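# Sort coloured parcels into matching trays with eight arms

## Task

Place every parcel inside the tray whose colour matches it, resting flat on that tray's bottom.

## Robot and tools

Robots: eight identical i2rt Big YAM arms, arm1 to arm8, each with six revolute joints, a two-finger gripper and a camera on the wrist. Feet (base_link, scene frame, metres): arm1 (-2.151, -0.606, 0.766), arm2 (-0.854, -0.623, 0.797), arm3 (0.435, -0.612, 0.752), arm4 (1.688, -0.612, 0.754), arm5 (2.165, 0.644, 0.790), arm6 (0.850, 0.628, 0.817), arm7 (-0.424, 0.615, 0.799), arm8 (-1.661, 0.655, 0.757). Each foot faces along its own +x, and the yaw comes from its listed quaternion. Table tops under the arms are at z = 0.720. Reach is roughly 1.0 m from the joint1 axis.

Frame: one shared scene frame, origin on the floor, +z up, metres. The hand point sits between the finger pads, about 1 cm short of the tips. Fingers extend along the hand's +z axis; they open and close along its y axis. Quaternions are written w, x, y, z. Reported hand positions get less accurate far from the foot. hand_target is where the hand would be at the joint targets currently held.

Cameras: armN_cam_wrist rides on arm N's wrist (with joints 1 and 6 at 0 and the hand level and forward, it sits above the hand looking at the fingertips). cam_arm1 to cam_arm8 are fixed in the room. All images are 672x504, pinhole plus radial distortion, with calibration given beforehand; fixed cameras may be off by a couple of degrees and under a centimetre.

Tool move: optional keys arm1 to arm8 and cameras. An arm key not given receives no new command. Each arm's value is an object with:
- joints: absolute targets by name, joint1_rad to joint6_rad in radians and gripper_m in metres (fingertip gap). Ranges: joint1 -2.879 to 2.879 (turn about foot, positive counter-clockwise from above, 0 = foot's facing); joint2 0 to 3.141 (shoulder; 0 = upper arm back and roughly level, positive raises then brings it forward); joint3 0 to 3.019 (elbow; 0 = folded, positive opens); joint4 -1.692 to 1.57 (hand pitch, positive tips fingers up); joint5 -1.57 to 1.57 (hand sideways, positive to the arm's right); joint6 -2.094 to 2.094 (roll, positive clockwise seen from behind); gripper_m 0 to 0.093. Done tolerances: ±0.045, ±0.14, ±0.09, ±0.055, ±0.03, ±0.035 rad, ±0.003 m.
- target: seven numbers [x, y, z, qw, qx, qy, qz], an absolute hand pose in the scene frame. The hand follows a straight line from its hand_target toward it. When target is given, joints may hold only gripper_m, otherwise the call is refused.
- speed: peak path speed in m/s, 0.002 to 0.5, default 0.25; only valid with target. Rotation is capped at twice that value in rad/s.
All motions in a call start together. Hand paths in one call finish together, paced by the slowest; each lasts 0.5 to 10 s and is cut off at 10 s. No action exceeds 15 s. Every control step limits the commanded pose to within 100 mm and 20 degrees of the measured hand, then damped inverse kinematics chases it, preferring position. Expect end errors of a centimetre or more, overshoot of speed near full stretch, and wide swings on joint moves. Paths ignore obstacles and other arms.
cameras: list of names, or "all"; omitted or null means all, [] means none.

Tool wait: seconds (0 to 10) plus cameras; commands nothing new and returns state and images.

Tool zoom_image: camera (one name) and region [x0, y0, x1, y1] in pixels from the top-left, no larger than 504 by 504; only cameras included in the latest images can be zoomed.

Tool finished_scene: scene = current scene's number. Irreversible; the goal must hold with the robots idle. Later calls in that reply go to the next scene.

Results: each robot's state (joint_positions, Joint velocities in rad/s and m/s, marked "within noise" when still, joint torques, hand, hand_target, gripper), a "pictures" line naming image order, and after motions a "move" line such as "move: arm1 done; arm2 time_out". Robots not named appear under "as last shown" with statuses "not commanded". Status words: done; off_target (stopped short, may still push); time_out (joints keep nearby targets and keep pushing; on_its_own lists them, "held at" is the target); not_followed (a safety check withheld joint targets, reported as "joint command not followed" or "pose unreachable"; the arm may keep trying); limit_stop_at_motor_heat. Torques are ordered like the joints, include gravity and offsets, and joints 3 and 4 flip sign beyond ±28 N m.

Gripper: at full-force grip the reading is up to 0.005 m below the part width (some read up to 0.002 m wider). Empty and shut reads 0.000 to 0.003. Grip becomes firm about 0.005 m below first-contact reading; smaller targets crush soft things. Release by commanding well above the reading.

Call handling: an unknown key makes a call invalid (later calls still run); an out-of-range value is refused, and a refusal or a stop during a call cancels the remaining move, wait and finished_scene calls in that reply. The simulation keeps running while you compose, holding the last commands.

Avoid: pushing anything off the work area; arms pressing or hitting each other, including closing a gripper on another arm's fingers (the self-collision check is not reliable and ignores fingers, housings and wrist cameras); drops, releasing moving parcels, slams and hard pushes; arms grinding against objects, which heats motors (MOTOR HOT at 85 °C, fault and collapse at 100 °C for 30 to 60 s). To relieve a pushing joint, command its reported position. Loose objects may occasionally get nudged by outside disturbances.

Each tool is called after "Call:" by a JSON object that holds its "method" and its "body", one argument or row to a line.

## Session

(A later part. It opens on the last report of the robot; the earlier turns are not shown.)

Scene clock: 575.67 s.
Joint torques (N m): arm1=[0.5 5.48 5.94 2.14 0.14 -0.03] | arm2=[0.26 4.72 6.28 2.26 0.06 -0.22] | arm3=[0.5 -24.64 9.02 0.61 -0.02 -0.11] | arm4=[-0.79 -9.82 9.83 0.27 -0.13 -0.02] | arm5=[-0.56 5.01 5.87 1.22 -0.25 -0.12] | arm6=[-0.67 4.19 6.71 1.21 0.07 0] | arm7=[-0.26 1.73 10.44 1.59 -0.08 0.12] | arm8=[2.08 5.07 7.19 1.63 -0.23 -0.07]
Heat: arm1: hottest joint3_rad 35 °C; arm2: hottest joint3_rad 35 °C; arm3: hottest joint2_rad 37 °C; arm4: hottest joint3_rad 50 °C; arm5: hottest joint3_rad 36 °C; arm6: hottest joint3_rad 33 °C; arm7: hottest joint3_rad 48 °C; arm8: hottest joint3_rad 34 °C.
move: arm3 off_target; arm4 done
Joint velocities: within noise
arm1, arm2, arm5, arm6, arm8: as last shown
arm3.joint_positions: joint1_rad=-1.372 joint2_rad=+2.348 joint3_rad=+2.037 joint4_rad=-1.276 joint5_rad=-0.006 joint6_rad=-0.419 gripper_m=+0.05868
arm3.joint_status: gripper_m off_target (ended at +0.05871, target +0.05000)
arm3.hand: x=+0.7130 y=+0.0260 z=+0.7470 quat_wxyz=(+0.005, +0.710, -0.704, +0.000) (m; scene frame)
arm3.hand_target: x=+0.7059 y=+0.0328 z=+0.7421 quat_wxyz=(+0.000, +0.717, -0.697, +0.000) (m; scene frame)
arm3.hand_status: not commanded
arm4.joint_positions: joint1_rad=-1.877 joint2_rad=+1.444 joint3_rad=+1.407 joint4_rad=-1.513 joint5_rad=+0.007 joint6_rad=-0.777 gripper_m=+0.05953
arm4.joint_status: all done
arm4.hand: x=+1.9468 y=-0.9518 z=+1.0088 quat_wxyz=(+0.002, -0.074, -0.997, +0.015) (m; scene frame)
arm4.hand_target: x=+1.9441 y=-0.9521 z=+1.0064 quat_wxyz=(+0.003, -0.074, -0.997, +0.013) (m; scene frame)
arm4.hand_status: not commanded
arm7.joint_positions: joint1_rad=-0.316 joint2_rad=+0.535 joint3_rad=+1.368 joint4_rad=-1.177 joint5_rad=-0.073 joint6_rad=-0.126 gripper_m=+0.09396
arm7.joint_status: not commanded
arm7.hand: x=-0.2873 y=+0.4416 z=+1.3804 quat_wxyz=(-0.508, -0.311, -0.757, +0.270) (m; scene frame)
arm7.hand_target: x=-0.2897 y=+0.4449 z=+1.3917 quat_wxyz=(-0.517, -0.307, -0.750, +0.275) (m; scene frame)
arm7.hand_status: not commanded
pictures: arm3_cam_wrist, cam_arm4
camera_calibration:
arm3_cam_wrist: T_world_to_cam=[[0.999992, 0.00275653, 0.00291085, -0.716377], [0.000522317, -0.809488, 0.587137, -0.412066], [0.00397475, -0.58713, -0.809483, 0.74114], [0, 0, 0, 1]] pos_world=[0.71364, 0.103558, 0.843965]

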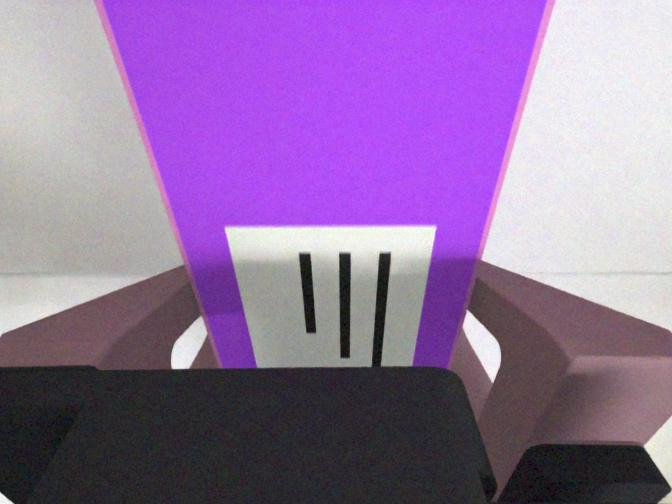

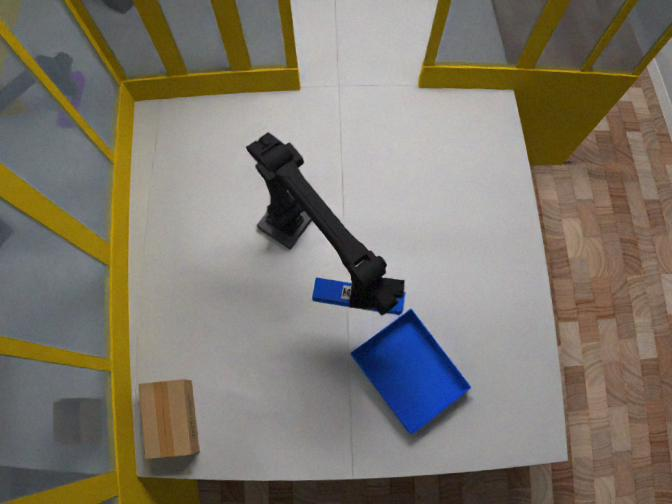

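Call:
{"method": "move", "body": {
  "arm3": {"target":[0.706,0.03,0.89,0,-0.717,0.697,0],"speed":0.25},
  "arm4": {"target":[2.112,-1.184,0.92,0,0.46,0.888,0],"speed":0.35},
  "cameras": ["cam_arm4"]
}}

Call:
{"method": "move", "body": {
  "arm3": {"target":[0.602,-0.215,1.0,0,-0.829,0.559,0],"speed":0.4},
  "arm4": {"target":[2.115,-1.187,0.80,0,0.46,0.888,0],"speed":0.2},
  "cameras": ["arm4_cam_wrist","cam_arm4","cam_arm3"]
}}

Call:
{"method": "zoom_image", "body": {
  "camera": "cam_arm4",
  "region": [320, 280, 500, 460]
}}

Scene clock: 591.43 s.
Joint torques (N m): arm1=[0.79 5.48 5.91 2.17 0.15 -0.04] | arm2=[0.26 4.66 6.28 2.26 0.06 -0.22] | arm3=[0.21 -27.11 14.3 -0.46 -0.03 -0.14] | arm4=[-1.79 -18.32 14.79 -0.27 -0.15 0.11] | arm5=[-0.67 5.54 5.82 1.17 -0.26 -0.15] | arm6=[-0.73 4.07 6.69 1.2 0.07 0] | arm7=[-0.32 1.67 10.44 1.58 -0.1 0.13] | arm8=[1.85 5.13 7.2 1.62 -0.2 -0.08]
Heat: arm1: hottest joint3_rad 34 °C; arm2: hottest joint3_rad 35 °C; arm3: hottest joint2_rad 36 °C; arm4: hottest joint3_rad 49 °C; arm5: hottest joint3_rad 36 °C; arm6: hottest joint3_rad 33 °C; arm7: hottest joint3_rad 49 °C; arm8: hottest joint3_rad 33 °C.
move: arm3 off_target; arm4 off_target
Joint velocities: within noise
arm1, arm2, arm5, arm6, arm7, arm8: as last shown
arm3.joint_positions: joint1_rad=-1.372 joint2_rad=+2.284 joint3_rad=+2.198 joint4_rad=-1.563 joint5_rad=-0.006 joint6_rad=-0.419 gripper_m=+0.05868
arm3.joint_status: not commanded
arm3.hand: x=+0.7071 y=+0.0131 z=+0.8511 quat_wxyz=(+0.034, +0.709, -0.704, +0.011) (m; scene frame)
arm3.hand_target: x=+0.7052 y=+0.0280 z=+0.8900 quat_wxyz=(-0.001, +0.717, -0.697, +0.000) (m; scene frame)
arm3.hand_status: off_target (0.042 m and 4.3 deg from the pose sent, 0.143 m and 1.3 deg at the start)
arm4.joint_positions: joint1_rad=-1.877 joint2_rad=+2.293 joint3_rad=+2.405 joint4_rad=-1.684 joint5_rad=-0.013 joint6_rad=+0.007 gripper_m=+0.05953
arm4.joint_status: not commanded
arm4.hand: x=+2.1136 y=-1.1698 z=+0.9207 quat_wxyz=(+0.001, -0.449, -0.893, +0.001) (m; scene frame)
arm4.hand_target: x=+2.1114 y=-1.1833 z=+0.9198 quat_wxyz=(-0.005, -0.460, -0.888, +0.003) (m; scene frame)
arm4.hand_status: off_target (0.014 m and 1.4 deg from the pose sent, 0.299 m and 46.3 deg at the start; a joint's target at an end of its range on 18 of 69 steps)
pictures: cam_arm4

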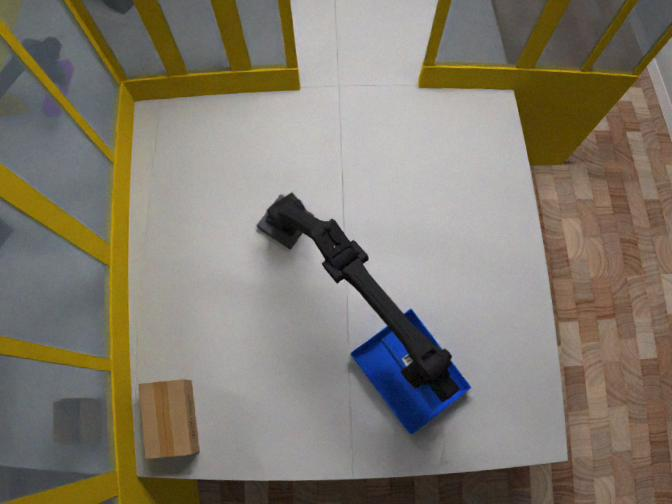

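Scene clock: 593.17 s.
Joint torques (N m): arm1=[0.5 5.3 5.87 2.13 0.12 -0.05] | arm2=[0.26 4.72 6.28 2.26 0.06 -0.21] | arm3=[0.26 -14.1 9.47 -0.24 -0.33 -0.18] | arm4=[-1.49 -19.25 10.4 0.75 -0.15 0.12] | arm5=[-0.56 4.66 5.9 1.16 -0.24 -0.14] | arm6=[-0.73 4.07 6.68 1.2 0.07 0.01] | arm7=[-0.44 1.55 10.44 1.61 -0.1 0.11] | arm8=[1.73 4.95 7.1 1.68 -0.2 -0.08]
Heat: arm1: hottest joint3_rad 34 °C; arm2: hottest joint3_rad 35 °C; arm3: hottest joint2_rad 36 °C; arm4: hottest joint3_rad 49 °C; arm5: hottest joint3_rad 36 °C; arm6: hottest joint3_rad 33 °C; arm7: hottest joint3_rad 49 °C; arm8: hottest joint3_rad 33 °C.
move: arm3 done; arm4 off_target
Joint velocities: within noise
arm1, arm2, arm5, arm6, arm7, arm8: as last shown
arm3.joint_positions: joint1_rad=-1.372 joint2_rad=+1.477 joint3_rad=+1.410 joint4_rad=-1.508 joint5_rad=+0.001 joint6_rad=-0.767 gripper_m=+0.05868
arm3.joint_status: not commanded
arm3.hand: x=+0.6082 y=-0.2157 z=+0.9974 quat_wxyz=(-0.002, +0.821, -0.571, +0.002) (m; scene frame)
arm3.hand_target: x=+0.6021 y=-0.2150 z=+1.0000 quat_wxyz=(+0.000, +0.829, -0.559, +0.000) (m; scene frame)
arm3.hand_status: done (0.007 m and 1.7 deg from the pose sent, 0.292 m and 22.0 deg at the start; pose on its path clipped on 7 of 52 steps)
arm4.joint_positions: joint1_rad=-1.877 joint2_rad=+2.337 joint3_rad=+2.210 joint4_rad=-1.435 joint5_rad=-0.013 joint6_rad=+0.011 gripper_m=+0.05953
arm4.joint_status: not commanded
arm4.hand: x=+2.1197 y=-1.1806 z=+0.8162 quat_wxyz=(-0.004, -0.451, -0.892, +0.003) (m; scene frame)
arm4.hand_target: x=+2.1148 y=-1.1865 z=+0.8002 quat_wxyz=(+0.000, -0.460, -0.888, +0.000) (m; scene frame)
arm4.hand_status: off_target (0.018 m and 1.3 deg from the pose sent, 0.122 m and 1.4 deg at the start)
pictures: arm4_cam_wrist, cam_arm3, cam_arm4
camera_calibration:
arm4_cam_wrist: T_world_to_cam=[[-0.796831, -0.604037, 0.0141466, 0.961766], [-0.488672, 0.65806, 0.57285, 1.34997], [-0.355332, 0.449551, -0.819538, 2.07769], [0, 0, 0, 1]] pos_world=[2.16433, -1.24145, 0.915815]

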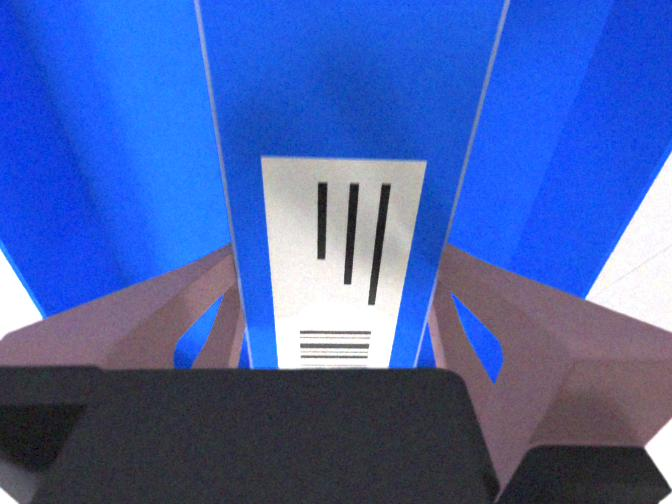

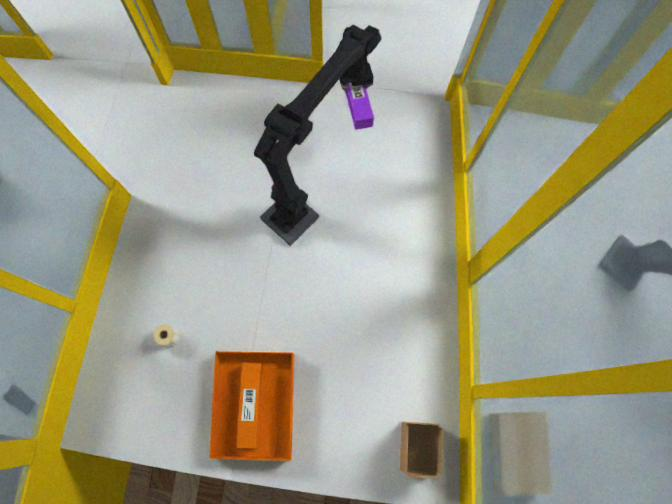

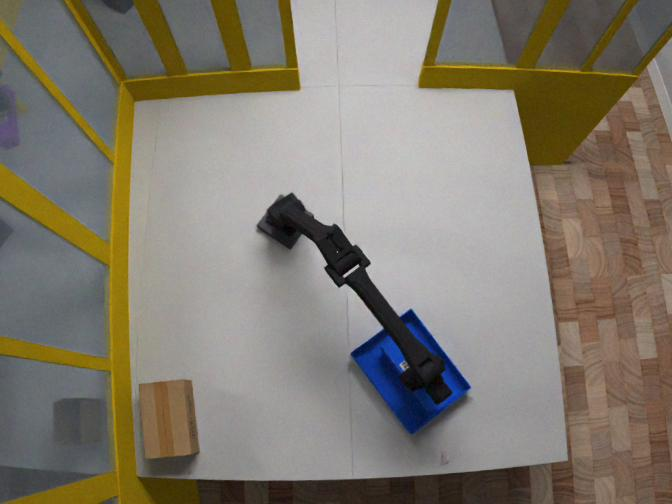

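Scaled by 2.800.

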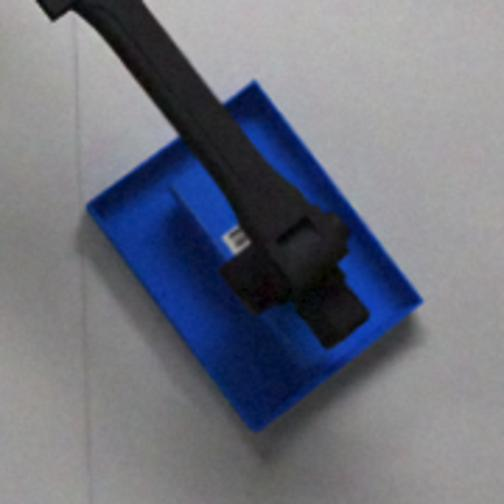

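Call:
{"method": "move", "body": {
  "arm3": {"joints":{"joint1_rad":0.213}},
  "arm4": {"target":[2.115,-1.187,0.742,0,0.46,0.888,0],"speed":0.15},
  "cameras": []
}}

Call:
{"method": "move", "body": {
  "arm3": {"target":[-0.225,-0.34,0.88,0,1,0,0],"speed":0.35},
  "cameras": ["cam_arm3","cam_arm2","cam_arm4"]
}}

Call:
{"method": "zoom_image", "body": {
  "camera": "cam_arm4",
  "region": [320, 280, 500, 460]
}}

Scene clock: 605.47 s.
Joint torques (N m): arm1=[0.62 5.25 5.89 2.1 0.16 -0.03] | arm2=[0.26 4.72 6.28 2.26 0.06 -0.22] | arm3=[0.03 -14.33 9.48 -0.27 -0.2 -0.21] | arm4=[-1.32 -18.32 9.89 0.88 -0.15 0.11] | arm5=[-0.97 5.01 6.06 1.29 -0.23 -0.15] | arm6=[-0.73 4.01 6.68 1.2 0.07 0.01] | arm7=[-0.26 1.61 10.45 1.59 -0.09 0.12] | arm8=[2.2 4.95 7.1 1.68 -0.19 -0.08]
Heat: arm1: hottest joint3_rad 33 °C; arm2: hottest joint3_rad 35 °C; arm3: hottest joint2_rad 36 °C; arm4: hottest joint3_rad 49 °C; arm5: hottest joint3_rad 36 °C; arm6: hottest joint3_rad 33 °C; arm7: hottest joint3_rad 49 °C; arm8: hottest joint3_rad 33 °C.
move: arm3 done; arm4 off_target
Joint velocities: within noise
arm1, arm2, arm5, arm7, arm8: as last shown
arm3.joint_positions: joint1_rad=+0.204 joint2_rad=+1.480 joint3_rad=+1.410 joint4_rad=-1.508 joint5_rad=-0.002 joint6_rad=-0.768 gripper_m=+0.05864
arm3.joint_status: all done
arm3.hand: x=+0.0351 y=-0.4414 z=+0.9917 quat_wxyz=(+0.000, +0.984, +0.180, +0.006) (m; scene frame)
arm3.hand_target: x=+0.0355 y=-0.4458 z=+0.9955 quat_wxyz=(+0.001, +0.981, +0.192, +0.005) (m; scene frame)
arm3.hand_status: not commanded
arm4.joint_positions: joint1_rad=-1.877 joint2_rad=+2.363 joint3_rad=+2.137 joint4_rad=-1.318 joint5_rad=-0.013 joint6_rad=+0.013 gripper_m=+0.05954
arm4.joint_status: not commanded
arm4.hand: x=+2.1212 y=-1.1837 z=+0.7705 quat_wxyz=(-0.012, -0.452, -0.892, +0.007) (m; scene frame)
arm4.hand_target: x=+2.1145 y=-1.1860 z=+0.7426 quat_wxyz=(+0.000, -0.460, -0.888, +0.000) (m; scene frame)
arm4.hand_status: off_target (0.029 m and 1.9 deg from the pose sent, 0.075 m and 1.3 deg at the start)
arm6.joint_positions: joint1_rad=-1.152 joint2_rad=+0.503 joint3_rad=+1.428 joint4_rad=-1.443 joint5_rad=-0.002 joint6_rad=-0.209 gripper_m=+0.09289
arm6.joint_status: not commanded
arm6.hand: x=+0.8173 y=+0.4651 z=+1.3729 quat_wxyz=(-0.276, -0.608, -0.615, +0.419) (m; scene frame)
arm6.hand_target: x=+0.8175 y=+0.4679 z=+1.3727 quat_wxyz=(-0.277, -0.612, -0.612, +0.418) (m; scene frame)
arm6.hand_status: not commanded
pictures: none
No camera images: "cameras" was empty.

Scene clock: 607.67 s.
Joint torques (N m): arm1=[0.5 5.25 5.93 2.14 0.15 -0.03] | arm2=[0.26 4.72 6.28 2.26 0.06 -0.22] | arm3=[0.26 -24.29 14.46 -0.39 -0.12 0.14] | arm4=[-1.32 -18.26 9.91 0.88 -0.15 0.11] | arm5=[-0.85 4.72 6 1.22 -0.24 -0.11] | arm6=[-0.67 4.01 6.69 1.2 0.07 0] | arm7=[-0.03 1.55 10.4 1.62 -0.09 0.11] | arm8=[2.02 5.01 7.12 1.69 -0.21 -0.09]
Heat: arm1: hottest joint3_rad 33 °C; arm2: hottest joint3_rad 35 °C; arm3: hottest joint2_rad 36 °C; arm4: hottest joint3_rad 49 °C; arm5: hottest joint3_rad 36 °C; arm6: hottest joint3_rad 33 °C; arm7: hottest joint3_rad 49 °C; arm8: hottest joint3_rad 33 °C.
move: arm3 off_target
Joint velocities: within noise
arm1.joint_positions: joint1_rad=-1.546 joint2_rad=+0.500 joint3_rad=+1.439 joint4_rad=-1.461 joint5_rad=+0.006 joint6_rad=-0.050 gripper_m=+0.08989
arm1.joint_status: not commanded
arm1.hand: x=-2.2169 y=-0.7481 z=+1.3245 quat_wxyz=(-0.269, -0.709, -0.493, +0.427) (m; scene frame)
arm1.hand_target: x=-2.2199 y=-0.7499 z=+1.3230 quat_wxyz=(-0.265, -0.710, -0.490, +0.430) (m; scene frame)
arm1.hand_status: not commanded
arm2, arm4, arm5, arm6, arm7, arm8: as last shown
arm3.joint_positions: joint1_rad=+0.204 joint2_rad=+2.309 joint3_rad=+2.301 joint4_rad=-1.594 joint5_rad=-0.009 joint6_rad=-0.409 gripper_m=+0.05866
arm3.joint_status: not commanded
arm3.hand: x=-0.2097 y=-0.3362 z=+0.8655 quat_wxyz=(+0.007, +1.000, +0.001, +0.016) (m; scene frame)
arm3.hand_target: x=-0.2239 y=-0.3404 z=+0.8799 quat_wxyz=(+0.000, +1.000, +0.000, -0.001) (m; scene frame)
arm3.hand_status: off_target (0.021 m and 2.0 deg from the pose sent, 0.301 m and 20.8 deg at the start)
pictures: cam_arm2, cam_arm3, cam_arm4

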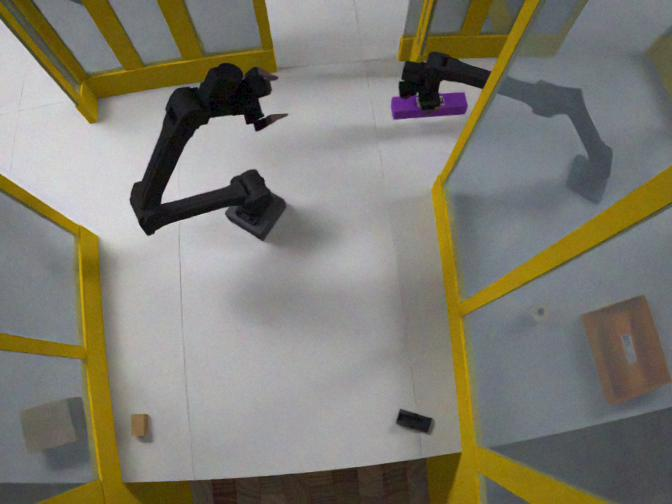

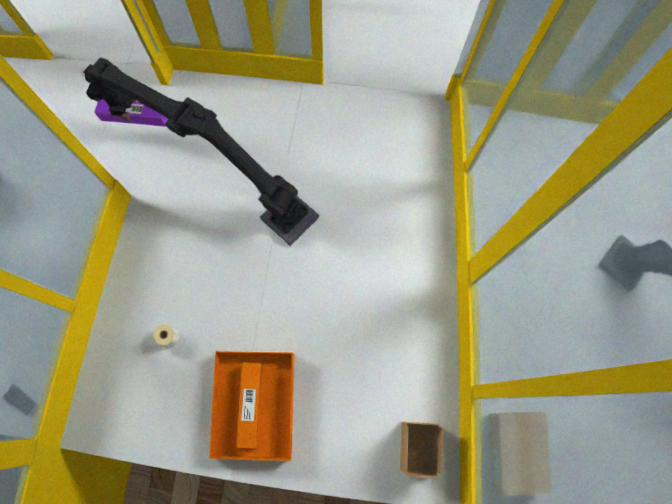

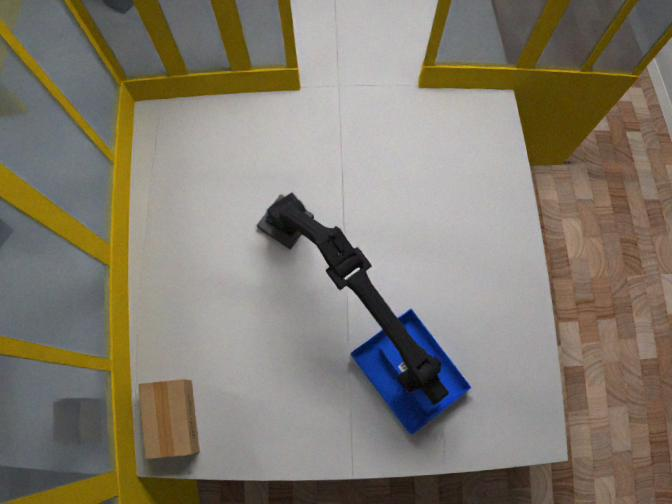

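Scaled by 2.800.

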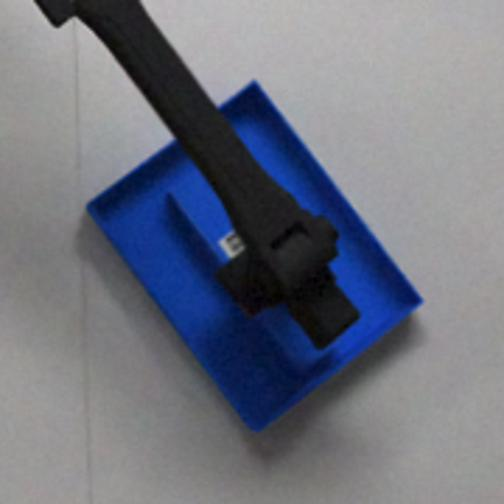

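Call:
{"method": "move", "body": {
  "arm3": {"target":[-0.228,-0.343,0.742,0,1,0,0],"speed":0.18},
  "arm4": {"joints":{"gripper_m":0.09}},
  "cameras": ["cam_arm2"]
}}

Call:
{"method": "move", "body": {
  "arm3": {"joints":{"gripper_m":0.09}},
  "arm4": {"target":[2.115,-1.187,0.92,0,0.46,0.888,0],"speed":0.25},
  "cameras": ["cam_arm4"]
}}

Call:
{"method": "move", "body": {
  "arm3": {"target":[-0.228,-0.343,0.92,0,1,0,0],"speed":0.25},
  "arm4": {"joints":{"joint2_rad":0.5,"joint3_rad":1.43,"joint4_rad":-1.45}},
  "cameras": ["cam_arm2"]
}}

Call:
{"method": "move", "body": {
  "arm3": {"joints":{"joint2_rad":0.5,"joint3_rad":1.43,"joint4_rad":-1.45}},
  "cameras": ["cam_arm2","cam_arm4"]
}}

Scene clock: 620.37 s.
Joint torques (N m): arm1=[0.5 5.19 5.85 2.15 0.16 -0.04] | arm2=[0.26 4.66 6.28 2.26 0.06 -0.21] | arm3=[0.56 -25.29 9.52 0.55 -0.12 0.13] | arm4=[-1.38 -18.67 9.87 0.77 -0.15 0.11] | arm5=[-0.97 5.3 5.9 1.1 -0.28 -0.11] | arm6=[-0.73 4.13 6.67 1.21 0.07 0.01] | arm7=[-0.44 1.61 10.48 1.58 -0.1 0.12] | arm8=[1.96 5.13 7.16 1.65 -0.2 -0.09]
Heat: arm1: hottest joint3_rad 33 °C; arm2: hottest joint3_rad 35 °C; arm3: hottest joint2_rad 37 °C; arm4: hottest joint3_rad 49 °C; arm5: hottest joint3_rad 36 °C; arm6: hottest joint3_rad 33 °C; arm7: hottest joint3_rad 49 °C; arm8: hottest joint3_rad 33 °C.
move: arm3 off_target; arm4 done
Joint velocities: within noise
arm1, arm5, arm6, arm7: as last shown
arm2.joint_positions: joint1_rad=-2.079 joint2_rad=+0.498 joint3_rad=+1.432 joint4_rad=-1.458 joint5_rad=+0.000 joint6_rad=+0.415 gripper_m=+0.09292
arm2.joint_status: not commanded
arm2.hand: x=-0.7051 y=-0.5607 z=+1.3526 quat_wxyz=(-0.459, -0.006, -0.866, -0.199) (m; scene frame)
arm2.hand_target: x=-0.7030 y=-0.5599 z=+1.3530 quat_wxyz=(-0.462, -0.001, -0.865, -0.197) (m; scene frame)
arm2.hand_status: not commanded
arm3.joint_positions: joint1_rad=+0.210 joint2_rad=+2.384 joint3_rad=+2.125 joint4_rad=-1.317 joint5_rad=-0.008 joint6_rad=-0.402 gripper_m=+0.05866
arm3.joint_status: not commanded
arm3.hand: x=-0.2198 y=-0.3350 z=+0.7471 quat_wxyz=(+0.002, +1.000, +0.000, +0.004) (m; scene frame)
arm3.hand_target: x=-0.2277 y=-0.3432 z=+0.7420 quat_wxyz=(+0.000, +1.000, +0.000, +0.000) (m; scene frame)
arm3.hand_status: off_target (0.013 m and 0.5 deg from the pose sent, 0.125 m and 2.0 deg at the start)
arm4.joint_positions: joint1_rad=-1.877 joint2_rad=+2.369 joint3_rad=+2.137 joint4_rad=-1.316 joint5_rad=-0.013 joint6_rad=+0.013 gripper_m=+0.08991
arm4.joint_status: all done
arm4.hand: x=+2.1211 y=-1.1836 z=+0.7666 quat_wxyz=(-0.010, -0.452, -0.892, +0.006) (m; scene frame)
arm4.hand_target: x=+2.1145 y=-1.1860 z=+0.7425 quat_wxyz=(+0.000, -0.460, -0.888, +0.000) (m; scene frame)
arm4.hand_status: not commanded
arm8.joint_positions: joint1_rad=+0.331 joint2_rad=+0.501 joint3_rad=+1.434 joint4_rad=-1.460 joint5_rad=+0.004 joint6_rad=-0.265 gripper_m=+0.09293
arm8.joint_status: not commanded
arm8.hand: x=-1.7062 y=+0.4998 z=+1.3129 quat_wxyz=(-0.245, -0.616, -0.609, +0.435) (m; scene frame)
arm8.hand_target: x=-1.7057 y=+0.4982 z=+1.3132 quat_wxyz=(-0.246, -0.612, -0.611, +0.437) (m; scene frame)
arm8.hand_status: not commanded
pictures: cam_arm2

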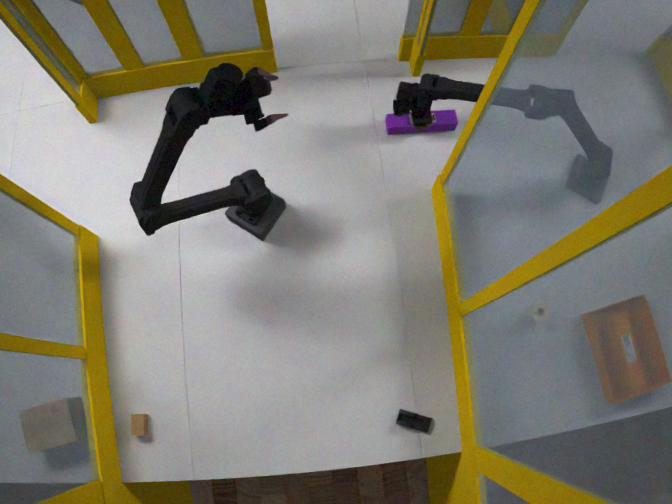

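Scene clock: 621.93 s.
Joint torques (N m): arm1=[0.62 5.07 5.87 2.18 0.15 -0.05] | arm2=[0.32 4.72 6.28 2.26 0.06 -0.22] | arm3=[0.5 -25.29 9.48 0.55 -0.13 0.12] | arm4=[-1.67 -19.08 14.17 -0.2 -0.15 0.08] | arm5=[-0.67 5.19 5.98 1.16 -0.25 -0.16] | arm6=[-0.67 4.07 6.68 1.2 0.07 0.01] | arm7=[-0.21 1.61 10.45 1.62 -0.09 0.11] | arm8=[2.02 4.95 7.17 1.68 -0.2 -0.07]
Heat: arm1: hottest joint3_rad 33 °C; arm2: hottest joint3_rad 35 °C; arm3: hottest joint2_rad 37 °C; arm4: hottest joint3_rad 49 °C; arm5: hottest joint3_rad 36 °C; arm6: hottest joint3_rad 33 °C; arm7: hottest joint3_rad 49 °C; arm8: hottest joint3_rad 33 °C.
move: arm3 done; arm4 off_target
Joint velocities: within noise
arm1, arm2, arm6, arm7, arm8: as last shown
arm3.joint_positions: joint1_rad=+0.210 joint2_rad=+2.384 joint3_rad=+2.125 joint4_rad=-1.317 joint5_rad=-0.008 joint6_rad=-0.402 gripper_m=+0.08997
arm3.joint_status: all done
arm3.hand: x=-0.2198 y=-0.3350 z=+0.7471 quat_wxyz=(+0.002, +1.000, +0.000, +0.004) (m; scene frame)
arm3.hand_target: x=-0.2277 y=-0.3432 z=+0.7420 quat_wxyz=(+0.000, +1.000, +0.000, +0.000) (m; scene frame)
arm3.hand_status: not commanded
arm4.joint_positions: joint1_rad=-1.877 joint2_rad=+2.312 joint3_rad=+2.432 joint4_rad=-1.684 joint5_rad=-0.013 joint6_rad=+0.013 gripper_m=+0.08991
arm4.joint_status: not commanded
arm4.hand: x=+2.1173 y=-1.1747 z=+0.9181 quat_wxyz=(-0.003, -0.452, -0.892, +0.003) (m; scene frame)
arm4.hand_target: x=+2.1145 y=-1.1863 z=+0.9198 quat_wxyz=(-0.009, -0.460, -0.888, +0.005) (m; scene frame)
arm4.hand_status: off_target (0.013 m and 1.1 deg from the pose sent, 0.154 m and 1.7 deg at the start; a joint's target at an end of its range on 21 of 47 steps)
arm5.joint_positions: joint1_rad=+1.644 joint2_rad=+0.496 joint3_rad=+1.420 joint4_rad=-1.438 joint5_rad=+0.005 joint6_rad=-0.178 gripper_m=+0.07386
arm5.joint_status: not commanded
arm5.hand: x=+2.1305 y=+0.4783 z=+1.3436 quat_wxyz=(+0.283, +0.616, +0.607, -0.414) (m; scene frame)
arm5.hand_target: x=+2.1311 y=+0.4799 z=+1.3447 quat_wxyz=(+0.280, +0.614, +0.612, -0.412) (m; scene frame)
arm5.hand_status: not commanded
pictures: cam_arm4

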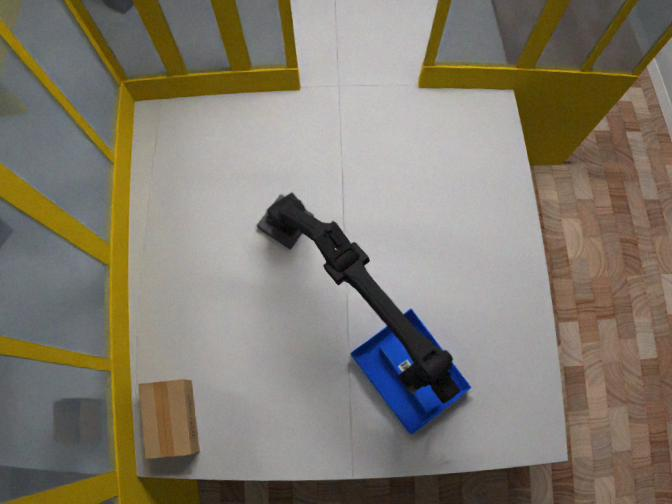

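Scene clock: 624.13 s.
Joint torques (N m): arm1=[0.5 5.36 5.79 2.18 0.16 -0.06] | arm2=[0.26 4.72 6.28 2.26 0.06 -0.22] | arm3=[0.26 -26.81 14.26 -0.35 -0.14 0.1] | arm4=[-1.14 4.42 7.16 2.24 -0.15 0.08] | arm5=[-0.79 5.54 5.89 1.07 -0.22 -0.14] | arm6=[-0.73 4.13 6.69 1.2 0.07 0.01] | arm7=[-0.32 1.55 10.47 1.58 -0.1 0.12] | arm8=[2.26 4.89 7.12 1.72 -0.2 -0.08]
Heat: arm1: hottest joint3_rad 33 °C; arm2: hottest joint3_rad 35 °C; arm3: hottest joint2_rad 38 °C; arm4: hottest joint3_rad 48 °C; arm5: hottest joint3_rad 36 °C; arm6: hottest joint3_rad 33 °C; arm7: hottest joint3_rad 49 °C; arm8: hottest joint3_rad 33 °C.
move: arm3 off_target; arm4 done
Joint velocities: within noise
arm1, arm2, arm5, arm6, arm7, arm8: as last shown
arm3.joint_positions: joint1_rad=+0.210 joint2_rad=+2.329 joint3_rad=+2.397 joint4_rad=-1.672 joint5_rad=-0.008 joint6_rad=-0.402 gripper_m=+0.08997
arm3.joint_status: not commanded
arm3.hand: x=-0.2143 y=-0.3384 z=+0.8887 quat_wxyz=(+0.007, +1.000, +0.000, +0.016) (m; scene frame)
arm3.hand_target: x=-0.2262 y=-0.3438 z=+0.9196 quat_wxyz=(-0.004, +1.000, +0.000, -0.011) (m; scene frame)
arm3.hand_status: off_target (0.034 m and 2.0 deg from the pose sent, 0.173 m and 0.5 deg at the start; pose on its path clipped on 12 of 66 steps; a joint's target at an end of its range on 37 of 66 steps)
arm4.joint_positions: joint1_rad=-1.878 joint2_rad=+0.502 joint3_rad=+1.437 joint4_rad=-1.460 joint5_rad=-0.013 joint6_rad=+0.013 gripper_m=+0.08991
arm4.joint_status: all done
arm4.hand: x=+1.7932 y=-0.7344 z=+1.3099 quat_wxyz=(-0.448, -0.385, -0.776, +0.221) (m; scene frame)
arm4.hand_target: x=+1.7928 y=-0.7370 z=+1.3094 quat_wxyz=(-0.450, -0.391, -0.771, +0.223) (m; scene frame)
arm4.hand_status: not commanded
pictures: cam_arm2

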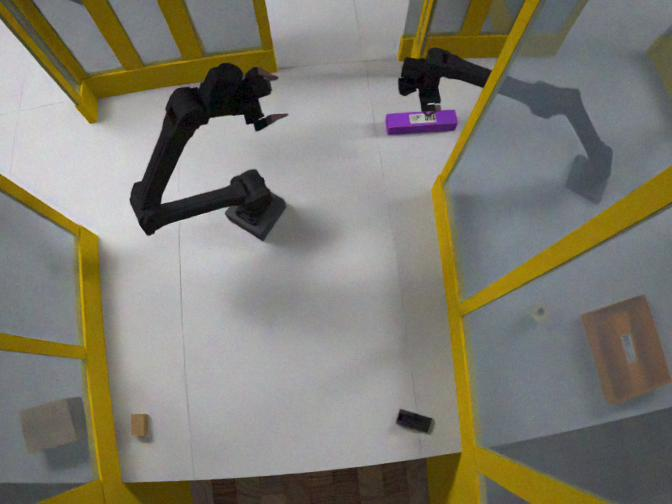

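Scene clock: 626.30 s.
Joint torques (N m): arm1=[0.38 5.36 5.91 2.14 0.15 -0.06] | arm2=[0.32 4.72 6.28 2.25 0.06 -0.22] | arm3=[0.56 2.96 6.95 1.83 -0.12 0.14] | arm4=[-1.14 4.37 7.17 2.25 -0.15 0.08] | arm5=[-0.56 5.6 5.89 1.28 -0.22 -0.14] | arm6=[-0.79 4.13 6.69 1.17 0.07 0.01] | arm7=[-0.32 1.67 10.45 1.63 -0.08 0.11] | arm8=[2.02 5.13 7.17 1.66 -0.21 -0.07]
Heat: arm1: hottest joint3_rad 33 °C; arm2: hottest joint3_rad 35 °C; arm3: hottest joint2_rad 38 °C; arm4: hottest joint3_rad 48 °C; arm5: hottest joint3_rad 36 °C; arm6: hottest joint3_rad 33 °C; arm7: hottest joint3_rad 49 °C; arm8: hottest joint3_rad 33 °C.
move: arm3 done
Joint velocities: within noise
arm1, arm2, arm4, arm5, arm6, arm8: as last shown
arm3.joint_positions: joint1_rad=+0.210 joint2_rad=+0.501 joint3_rad=+1.430 joint4_rad=-1.463 joint5_rad=-0.008 joint6_rad=-0.402 gripper_m=+0.08998
arm3.joint_status: all done
arm3.hand: x=+0.2823 y=-0.5524 z=+1.3041 quat_wxyz=(-0.193, +0.869, +0.004, -0.455) (m; scene frame)
arm3.hand_target: x=+0.2803 y=-0.5539 z=+1.3068 quat_wxyz=(-0.189, +0.866, +0.004, -0.463) (m; scene frame)
arm3.hand_status: not commanded
arm7.joint_positions: joint1_rad=-0.316 joint2_rad=+0.535 joint3_rad=+1.368 joint4_rad=-1.177 joint5_rad=-0.073 joint6_rad=-0.126 gripper_m=+0.09396
arm7.joint_status: not commanded
arm7.hand: x=-0.2873 y=+0.4416 z=+1.3804 quat_wxyz=(-0.508, -0.311, -0.757, +0.270) (m; scene frame)
arm7.hand_target: x=-0.2897 y=+0.4449 z=+1.3917 quat_wxyz=(-0.517, -0.307, -0.750, +0.275) (m; scene frame)
arm7.hand_status: not commanded
pictures: cam_arm2, cam_arm4

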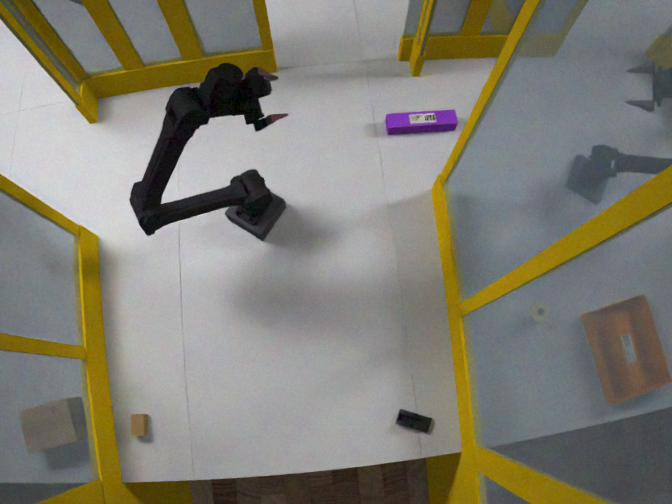

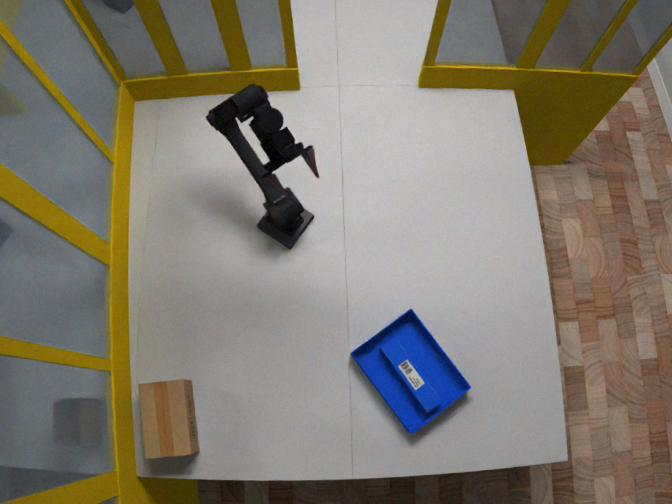

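Call:
{"method": "move", "body": {
  "arm2": {"target":[-0.207,-0.337,0.9,0,0,1,0],"speed":0.4},
  "cameras": ["arm2_cam_wrist"]
}}

Scene clock: 637.87 s.
Joint torques (N m): arm1=[0.44 5.54 5.89 2.09 0.14 -0.04] | arm2=[0.73 -24.88 11.99 0.18 -0.1 -0.05] | arm3=[0.44 3.02 6.95 1.81 -0.12 0.14] | arm4=[-1.14 4.42 7.17 2.25 -0.15 0.08] | arm5=[-0.79 5.54 5.93 1.16 -0.21 -0.13] | arm6=[-0.73 4.13 6.68 1.2 0.07 0.01] | arm7=[-0.32 1.67 10.44 1.62 -0.09 0.11] | arm8=[1.9 5.19 7.12 1.7 -0.2 -0.09]
Heat: arm1: hottest joint3_rad 32 °C; arm2: hottest joint3_rad 35 °C; arm3: hottest joint2_rad 36 °C; arm4: hottest joint3_rad 46 °C; arm5: hottest joint3_rad 36 °C; arm6: hottest joint3_rad 33 °C; arm7: hottest joint3_rad 49 °C; arm8: hottest joint3_rad 33 °C.
move: arm2 off_target
Joint velocities: within noise
arm1, arm3, arm4, arm5, arm6, arm7, arm8: as last shown
arm2.joint_positions: joint1_rad=-2.070 joint2_rad=+2.278 joint3_rad=+2.206 joint4_rad=-1.512 joint5_rad=+0.004 joint6_rad=+0.415 gripper_m=+0.09292
arm2.joint_status: not commanded
arm2.hand: x=-0.2143 y=-0.3456 z=+0.8988 quat_wxyz=(+0.005, -0.002, -1.000, +0.004) (m; scene frame)
arm2.hand_target: x=-0.2075 y=-0.3372 z=+0.9000 quat_wxyz=(+0.000, +0.000, -1.000, +0.000) (m; scene frame)
arm2.hand_status: off_target (0.011 m and 0.8 deg from the pose sent, 0.709 m and 60.0 deg at the start)
pictures: arm2_cam_wrist
camera_calibration:
arm2_cam_wrist: T_world_to_cam=[[-0.00984052, -0.999747, 0.0202375, -0.366992], [-0.806363, 0.0199022, 0.591086, -0.692733], [-0.591339, -0.0105022, -0.806355, 0.71492], [0, 0, 0, 1]] pos_world=[-0.139446, -0.345604, 0.993371]

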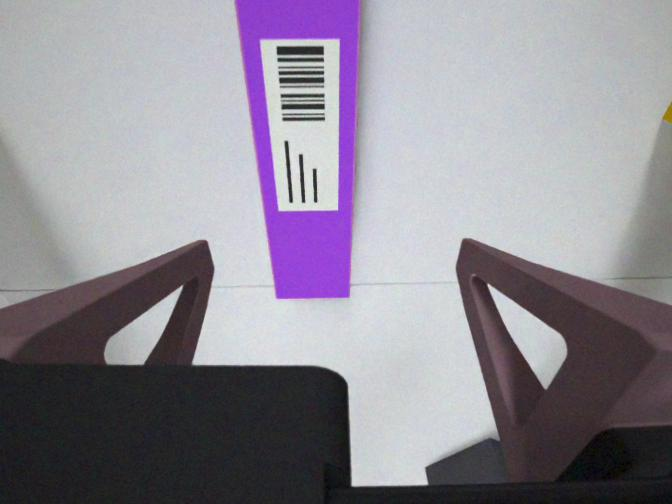

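Call:
{"method": "move", "body": {
  "arm2": {"target":[-0.206,-0.322,0.8,0,0.0148,0.9999,0],"speed":0.25},
  "cameras": ["arm2_cam_wrist"]
}}

Scene clock: 653.13 s.
Joint torques (N m): arm1=[0.38 5.48 5.87 2.19 0.14 0] | arm2=[0.21 -26.93 9.33 0.84 -0.09 0.07] | arm3=[0.5 2.84 6.98 1.81 -0.12 0.13] | arm4=[-1.14 4.42 7.17 2.25 -0.15 0.08] | arm5=[-1.08 4.84 5.96 1.21 -0.22 -0.14] | arm6=[-0.73 4.13 6.67 1.21 0.07 0.01] | arm7=[-0.38 1.73 10.44 1.58 -0.09 0.12] | arm8=[2.14 5.01 7.16 1.7 -0.21 -0.08]
Heat: arm1: hottest joint3_rad 32 °C; arm2: hottest joint3_rad 39 °C; arm3: hottest joint2_rad 34 °C; arm4: hottest joint3_rad 44 °C; arm5: hottest joint3_rad 36 °C; arm6: hottest joint3_rad 33 °C; arm7: hottest joint3_rad 49 °C; arm8: hottest joint3_rad 33 °C.
move: arm2 done
Joint velocities: within noise
arm1.joint_positions: joint1_rad=-1.546 joint2_rad=+0.500 joint3_rad=+1.438 joint4_rad=-1.461 joint5_rad=+0.006 joint6_rad=-0.050 gripper_m=+0.08989
arm1.joint_status: not commanded
arm1.hand: x=-2.2169 y=-0.7482 z=+1.3243 quat_wxyz=(-0.269, -0.709, -0.493, +0.427) (m; scene frame)
arm1.hand_target: x=-2.2199 y=-0.7500 z=+1.3228 quat_wxyz=(-0.265, -0.710, -0.490, +0.430) (m; scene frame)
arm1.hand_status: not commanded
arm2.joint_positions: joint1_rad=-2.049 joint2_rad=+2.382 joint3_rad=+2.122 joint4_rad=-1.337 joint5_rad=+0.004 joint6_rad=+0.451 gripper_m=+0.09292
arm2.joint_status: not commanded
arm2.hand: x=-0.2123 y=-0.3287 z=+0.7958 quat_wxyz=(+0.011, -0.010, -1.000, +0.007) (m; scene frame)
arm2.hand_target: x=-0.2062 y=-0.3221 z=+0.8002 quat_wxyz=(+0.000, -0.015, -1.000, +0.000) (m; scene frame)
arm2.hand_status: done (0.010 m and 1.6 deg from the pose sent, 0.102 m and 1.6 deg at the start)
arm3, arm4, arm5, arm6, arm7, arm8: as last shown
pictures: arm2_cam_wrist
camera_calibration:
arm2_cam_wrist: T_world_to_cam=[[-0.0247825, -0.999352, 0.026089, -0.355751], [-0.798801, 0.0354869, 0.600548, -0.631421], [-0.601085, -0.0059568, -0.799163, 0.62706], [0, 0, 0, 1]] pos_world=[-0.13628, -0.329378, 0.889603]

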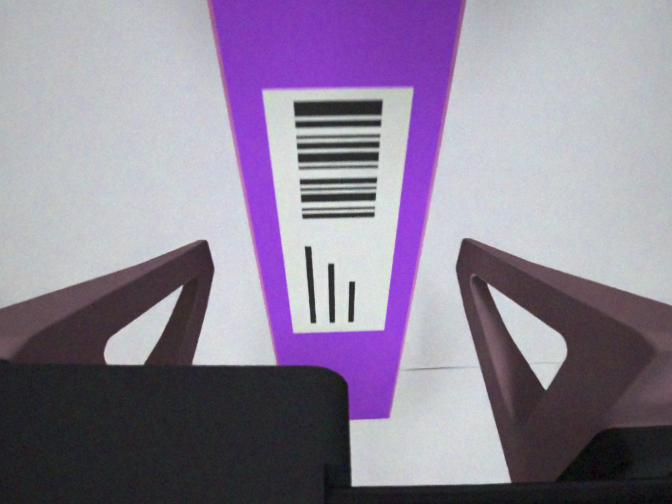

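Call:
{"method": "move", "body": {
  "arm2": {"target":[-0.206,-0.322,0.742,0,0.0148,0.9999,0],"speed":0.2},
  "arm7": {"joints":{"joint1_rad":-1.047}},
  "cameras": ["arm2_cam_wrist"]
}}

Call:
{"method": "move", "body": {
  "arm2": {"joints":{"gripper_m":0.05}},
  "cameras": ["arm2_cam_wrist"]
}}

Call:
{"method": "move", "body": {
  "arm2": {"target":[-0.206,-0.322,0.89,0,0.0148,0.9999,0],"speed":0.25},
  "cameras": []
}}

Call:
{"method": "move", "body": {
  "arm2": {"target":[-0.462,-0.445,1.0,0,-0.446,0.895,0],"speed":0.4},
  "cameras": ["cam_arm2"]
}}

Scene clock: 664.47 s.
Joint torques (N m): arm1=[0.26 5.07 5.9 2.14 0.14 -0.04] | arm2=[0.56 -26.64 8.34 0.91 -0.09 0.08] | arm3=[0.56 2.96 6.94 1.84 -0.11 0.13] | arm4=[-1.14 4.42 7.16 2.24 -0.15 0.08] | arm5=[-0.44 4.66 5.91 1.25 -0.24 -0.13] | arm6=[-0.67 4.07 6.69 1.21 0.06 0] | arm7=[-0.97 1.61 10.43 1.58 -0.1 0.12] | arm8=[1.9 5.13 7.12 1.63 -0.19 -0.08]
Heat: arm1: hottest joint3_rad 32 °C; arm2: hottest joint3_rad 39 °C; arm3: hottest joint2_rad 34 °C; arm4: hottest joint3_rad 43 °C; arm5: hottest joint3_rad 36 °C; arm6: hottest joint3_rad 33 °C; arm7: hottest joint3_rad 49 °C; arm8: hottest joint3_rad 33 °C.
move: arm2 done; arm7 done
Joint velocities: within noise
arm1.joint_positions: joint1_rad=-1.546 joint2_rad=+0.500 joint3_rad=+1.439 joint4_rad=-1.461 joint5_rad=+0.006 joint6_rad=-0.050 gripper_m=+0.08989
arm1.joint_status: not commanded
arm1.hand: x=-2.2169 y=-0.7481 z=+1.3245 quat_wxyz=(-0.269, -0.709, -0.493, +0.427) (m; scene frame)
arm1.hand_target: x=-2.2199 y=-0.7499 z=+1.3230 quat_wxyz=(-0.265, -0.710, -0.490, +0.430) (m; scene frame)
arm1.hand_status: not commanded
arm2.joint_positions: joint1_rad=-2.049 joint2_rad=+2.430 joint3_rad=+2.088 joint4_rad=-1.232 joint5_rad=+0.004 joint6_rad=+0.452 gripper_m=+0.09292
arm2.joint_status: not commanded
arm2.hand: x=-0.2069 y=-0.3262 z=+0.7500 quat_wxyz=(+0.001, -0.010, -1.000, +0.002) (m; scene frame)
arm2.hand_target: x=-0.2062 y=-0.3221 z=+0.7419 quat_wxyz=(+0.000, -0.015, -1.000, +0.000) (m; scene frame)
arm2.hand_status: done (0.009 m and 0.6 deg from the pose sent, 0.055 m and 1.6 deg at the start)
arm3, arm4, arm5, arm8: as last shown
arm6.joint_positions: joint1_rad=-1.152 joint2_rad=+0.503 joint3_rad=+1.428 joint4_rad=-1.443 joint5_rad=-0.002 joint6_rad=-0.209 gripper_m=+0.09289
arm6.joint_status: not commanded
arm6.hand: x=+0.8173 y=+0.4651 z=+1.3729 quat_wxyz=(-0.276, -0.608, -0.615, +0.419) (m; scene frame)
arm6.hand_target: x=+0.8175 y=+0.4679 z=+1.3727 quat_wxyz=(-0.277, -0.612, -0.612, +0.418) (m; scene frame)
arm6.hand_status: not commanded
arm7.joint_positions: joint1_rad=-1.038 joint2_rad=+0.535 joint3_rad=+1.368 joint4_rad=-1.177 joint5_rad=-0.073 joint6_rad=-0.126 gripper_m=+0.09396
arm7.joint_status: all done
arm7.hand: x=-0.4346 y=+0.3945 z=+1.3803 quat_wxyz=(-0.379, -0.557, -0.599, +0.432) (m; scene frame)
arm7.hand_target: x=-0.4361 y=+0.3987 z=+1.3917 quat_wxyz=(-0.384, -0.555, -0.591, +0.442) (m; scene frame)
arm7.hand_status: not commanded
pictures: arm2_cam_wrist
camera_calibration:
arm2_cam_wrist: T_world_to_cam=[[-0.0256221, -0.99954, 0.0162102, -0.344614], [-0.810911, 0.0302642, 0.584386, -0.591757], [-0.584608, 0.00182814, -0.811314, 0.608701], [0, 0, 0, 1]] pos_world=[-0.132841, -0.327659, 0.845249]

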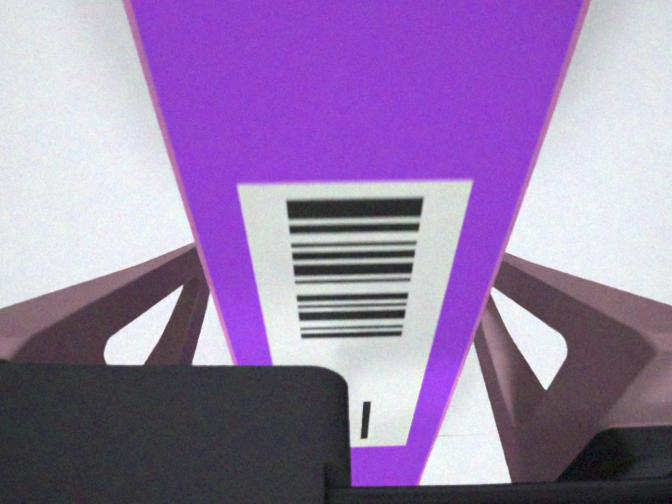

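Scene clock: 665.07 s.
Joint torques (N m): arm1=[0.38 4.95 5.96 2.21 0.15 -0.04] | arm2=[0.56 -26.64 8.32 0.91 -0.07 0.07] | arm3=[0.5 2.96 6.94 1.8 -0.11 0.14] | arm4=[-1.14 4.42 7.16 2.24 -0.14 0.08] | arm5=[-0.67 5.48 5.89 1.21 -0.22 -0.16] | arm6=[-0.73 4.07 6.67 1.21 0.07 0.01] | arm7=[-1.08 1.49 10.45 1.61 -0.09 0.11] | arm8=[2.14 4.84 7.17 1.62 -0.2 -0.1]
Heat: arm1: hottest joint3_rad 32 °C; arm2: hottest joint3_rad 39 °C; arm3: hottest joint2_rad 34 °C; arm4: hottest joint3_rad 43 °C; arm5: hottest joint3_rad 36 °C; arm6: hottest joint3_rad 33 °C; arm7: hottest joint3_rad 49 °C; arm8: hottest joint3_rad 33 °C.
move: arm2 off_target
Joint velocities: within noise
arm1.joint_positions: joint1_rad=-1.546 joint2_rad=+0.500 joint3_rad=+1.438 joint4_rad=-1.461 joint5_rad=+0.006 joint6_rad=-0.050 gripper_m=+0.08989
arm1.joint_status: not commanded
arm1.hand: x=-2.2169 y=-0.7482 z=+1.3243 quat_wxyz=(-0.269, -0.709, -0.493, +0.427) (m; scene frame)
arm1.hand_target: x=-2.2199 y=-0.7500 z=+1.3228 quat_wxyz=(-0.265, -0.710, -0.490, +0.430) (m; scene frame)
arm1.hand_status: not commanded
arm2.joint_positions: joint1_rad=-2.049 joint2_rad=+2.430 joint3_rad=+2.088 joint4_rad=-1.232 joint5_rad=+0.003 joint6_rad=+0.452 gripper_m=+0.05875
arm2.joint_status: gripper_m off_target (ended at +0.05878, target +0.05000)
arm2.hand: x=-0.2068 y=-0.3261 z=+0.7500 quat_wxyz=(+0.001, -0.010, -1.000, +0.002) (m; scene frame)
arm2.hand_target: x=-0.2062 y=-0.3221 z=+0.7419 quat_wxyz=(+0.000, -0.015, -1.000, +0.000) (m; scene frame)
arm2.hand_status: not commanded
arm3, arm4, arm5, arm6, arm7, arm8: as last shown
arm7.hand_target: x=-0.4361 y=+0.3986 z=+1.3917 quat_wxyz=(-0.384, -0.555, -0.591, +0.442) (m; scene frame)
pictures: arm2_cam_wrist
camera_calibration:
arm2_cam_wrist: T_world_to_cam=[[-0.0260319, -0.999539, 0.0156381, -0.34418], [-0.81098, 0.0302625, 0.58429, -0.591604], [-0.584494, 0.00252805, -0.811394, 0.609071], [0, 0, 0, 1]] pos_world=[-0.132741, -0.327657, 0.845248]

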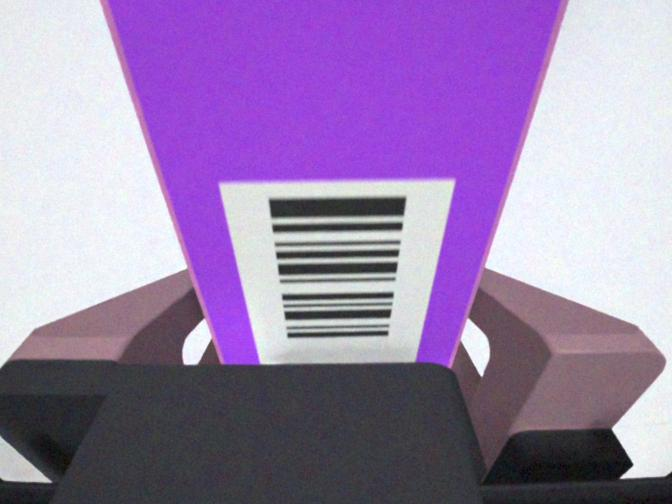

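Scene clock: 666.57 s.
Joint torques (N m): arm1=[0.85 5.13 5.87 2.07 0.15 -0.05] | arm2=[0.56 -25.64 11.81 0.18 -0.07 0.07] | arm3=[0.32 2.96 6.94 1.8 -0.11 0.14] | arm4=[-1.2 4.42 7.16 2.24 -0.15 0.08] | arm5=[-0.73 5.42 5.93 1.2 -0.24 -0.15] | arm6=[-0.73 4.07 6.67 1.2 0.06 0.01] | arm7=[-1.03 1.55 10.47 1.57 -0.09 0.13] | arm8=[1.9 5.01 7.1 1.68 -0.23 -0.07]
Heat: arm1: hottest joint3_rad 32 °C; arm2: hottest joint3_rad 39 °C; arm3: hottest joint3_rad 34 °C; arm4: hottest joint3_rad 43 °C; arm5: hottest joint3_rad 36 °C; arm6: hottest joint3_rad 33 °C; arm7: hottest joint3_rad 49 °C; arm8: hottest joint3_rad 33 °C.
move: arm2 done
Joint velocities: within noise
arm1, arm3, arm4, arm5, arm6, arm7: as last shown
arm2.joint_positions: joint1_rad=-2.049 joint2_rad=+2.312 joint3_rad=+2.238 joint4_rad=-1.510 joint5_rad=+0.003 joint6_rad=+0.452 gripper_m=+0.05875
arm2.joint_status: not commanded
arm2.hand: x=-0.2130 y=-0.3291 z=+0.8873 quat_wxyz=(+0.005, -0.010, -1.000, +0.004) (m; scene frame)
arm2.hand_target: x=-0.2064 y=-0.3222 z=+0.8901 quat_wxyz=(-0.001, -0.015, -1.000, +0.000) (m; scene frame)
arm2.hand_status: done (0.010 m and 0.9 deg from the pose sent, 0.140 m and 0.6 deg at the start)
arm8.joint_positions: joint1_rad=+0.331 joint2_rad=+0.501 joint3_rad=+1.434 joint4_rad=-1.460 joint5_rad=+0.004 joint6_rad=-0.265 gripper_m=+0.09293
arm8.joint_status: not commanded
arm8.hand: x=-1.7062 y=+0.4998 z=+1.3129 quat_wxyz=(-0.245, -0.616, -0.609, +0.435) (m; scene frame)
arm8.hand_target: x=-1.7057 y=+0.4982 z=+1.3132 quat_wxyz=(-0.246, -0.612, -0.611, +0.437) (m; scene frame)
arm8.hand_status: not commanded
pictures: none
No camera images: "cameras" was empty.

Scene clock: 668.87 s.
Joint torques (N m): arm1=[0.38 5.19 5.9 2.18 0.14 -0.05] | arm2=[-0.09 -14.04 8.25 0.44 -0.18 -0.18] | arm3=[0.56 2.96 6.93 1.81 -0.11 0.14] | arm4=[-1.14 4.42 7.16 2.24 -0.15 0.08] | arm5=[-0.56 5.54 5.89 1.05 -0.24 -0.16] | arm6=[-0.79 4.13 6.69 1.2 0.07 0.01] | arm7=[-1.03 1.67 10.4 1.62 -0.09 0.12] | arm8=[2.08 5.25 7.17 1.68 -0.2 -0.1]
Heat: arm1: hottest joint3_rad 32 °C; arm2: hottest joint3_rad 39 °C; arm3: hottest joint3_rad 34 °C; arm4: hottest joint3_rad 43 °C; arm5: hottest joint3_rad 36 °C; arm6: hottest joint3_rad 33 °C; arm7: hottest joint3_rad 49 °C; arm8: hottest joint3_rad 33 °C.
move: arm2 done
Joint velocities: within noise
arm1, arm3, arm4, arm6, arm7, arm8: as last shown
arm2.joint_positions: joint1_rad=-2.049 joint2_rad=+1.477 joint3_rad=+1.306 joint4_rad=-1.397 joint5_rad=+0.005 joint6_rad=-0.482 gripper_m=+0.05873
arm2.joint_status: not commanded
arm2.hand: x=-0.4618 y=-0.4440 z=+1.0005 quat_wxyz=(-0.002, +0.441, -0.897, +0.002) (m; scene frame)
arm2.hand_target: x=-0.4620 y=-0.4451 z=+1.0001 quat_wxyz=(+0.000, +0.446, -0.895, +0.000) (m; scene frame)
arm2.hand_status: done (0.001 m and 0.7 deg from the pose sent, 0.297 m and 54.1 deg at the start)
arm5.joint_positions: joint1_rad=+1.644 joint2_rad=+0.496 joint3_rad=+1.420 joint4_rad=-1.438 joint5_rad=+0.005 joint6_rad=-0.178 gripper_m=+0.07386
arm5.joint_status: not commanded
arm5.hand: x=+2.1305 y=+0.4783 z=+1.3436 quat_wxyz=(+0.283, +0.616, +0.607, -0.414) (m; scene frame)
arm5.hand_target: x=+2.1311 y=+0.4799 z=+1.3447 quat_wxyz=(+0.280, +0.614, +0.612, -0.412) (m; scene frame)
arm5.hand_status: not commanded
pictures: cam_arm2

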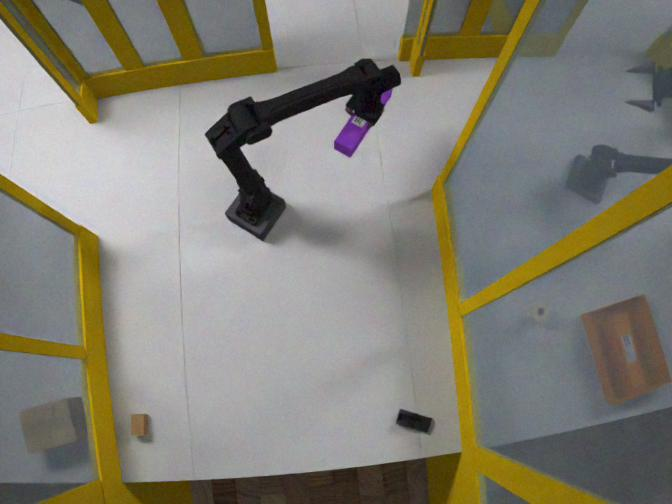

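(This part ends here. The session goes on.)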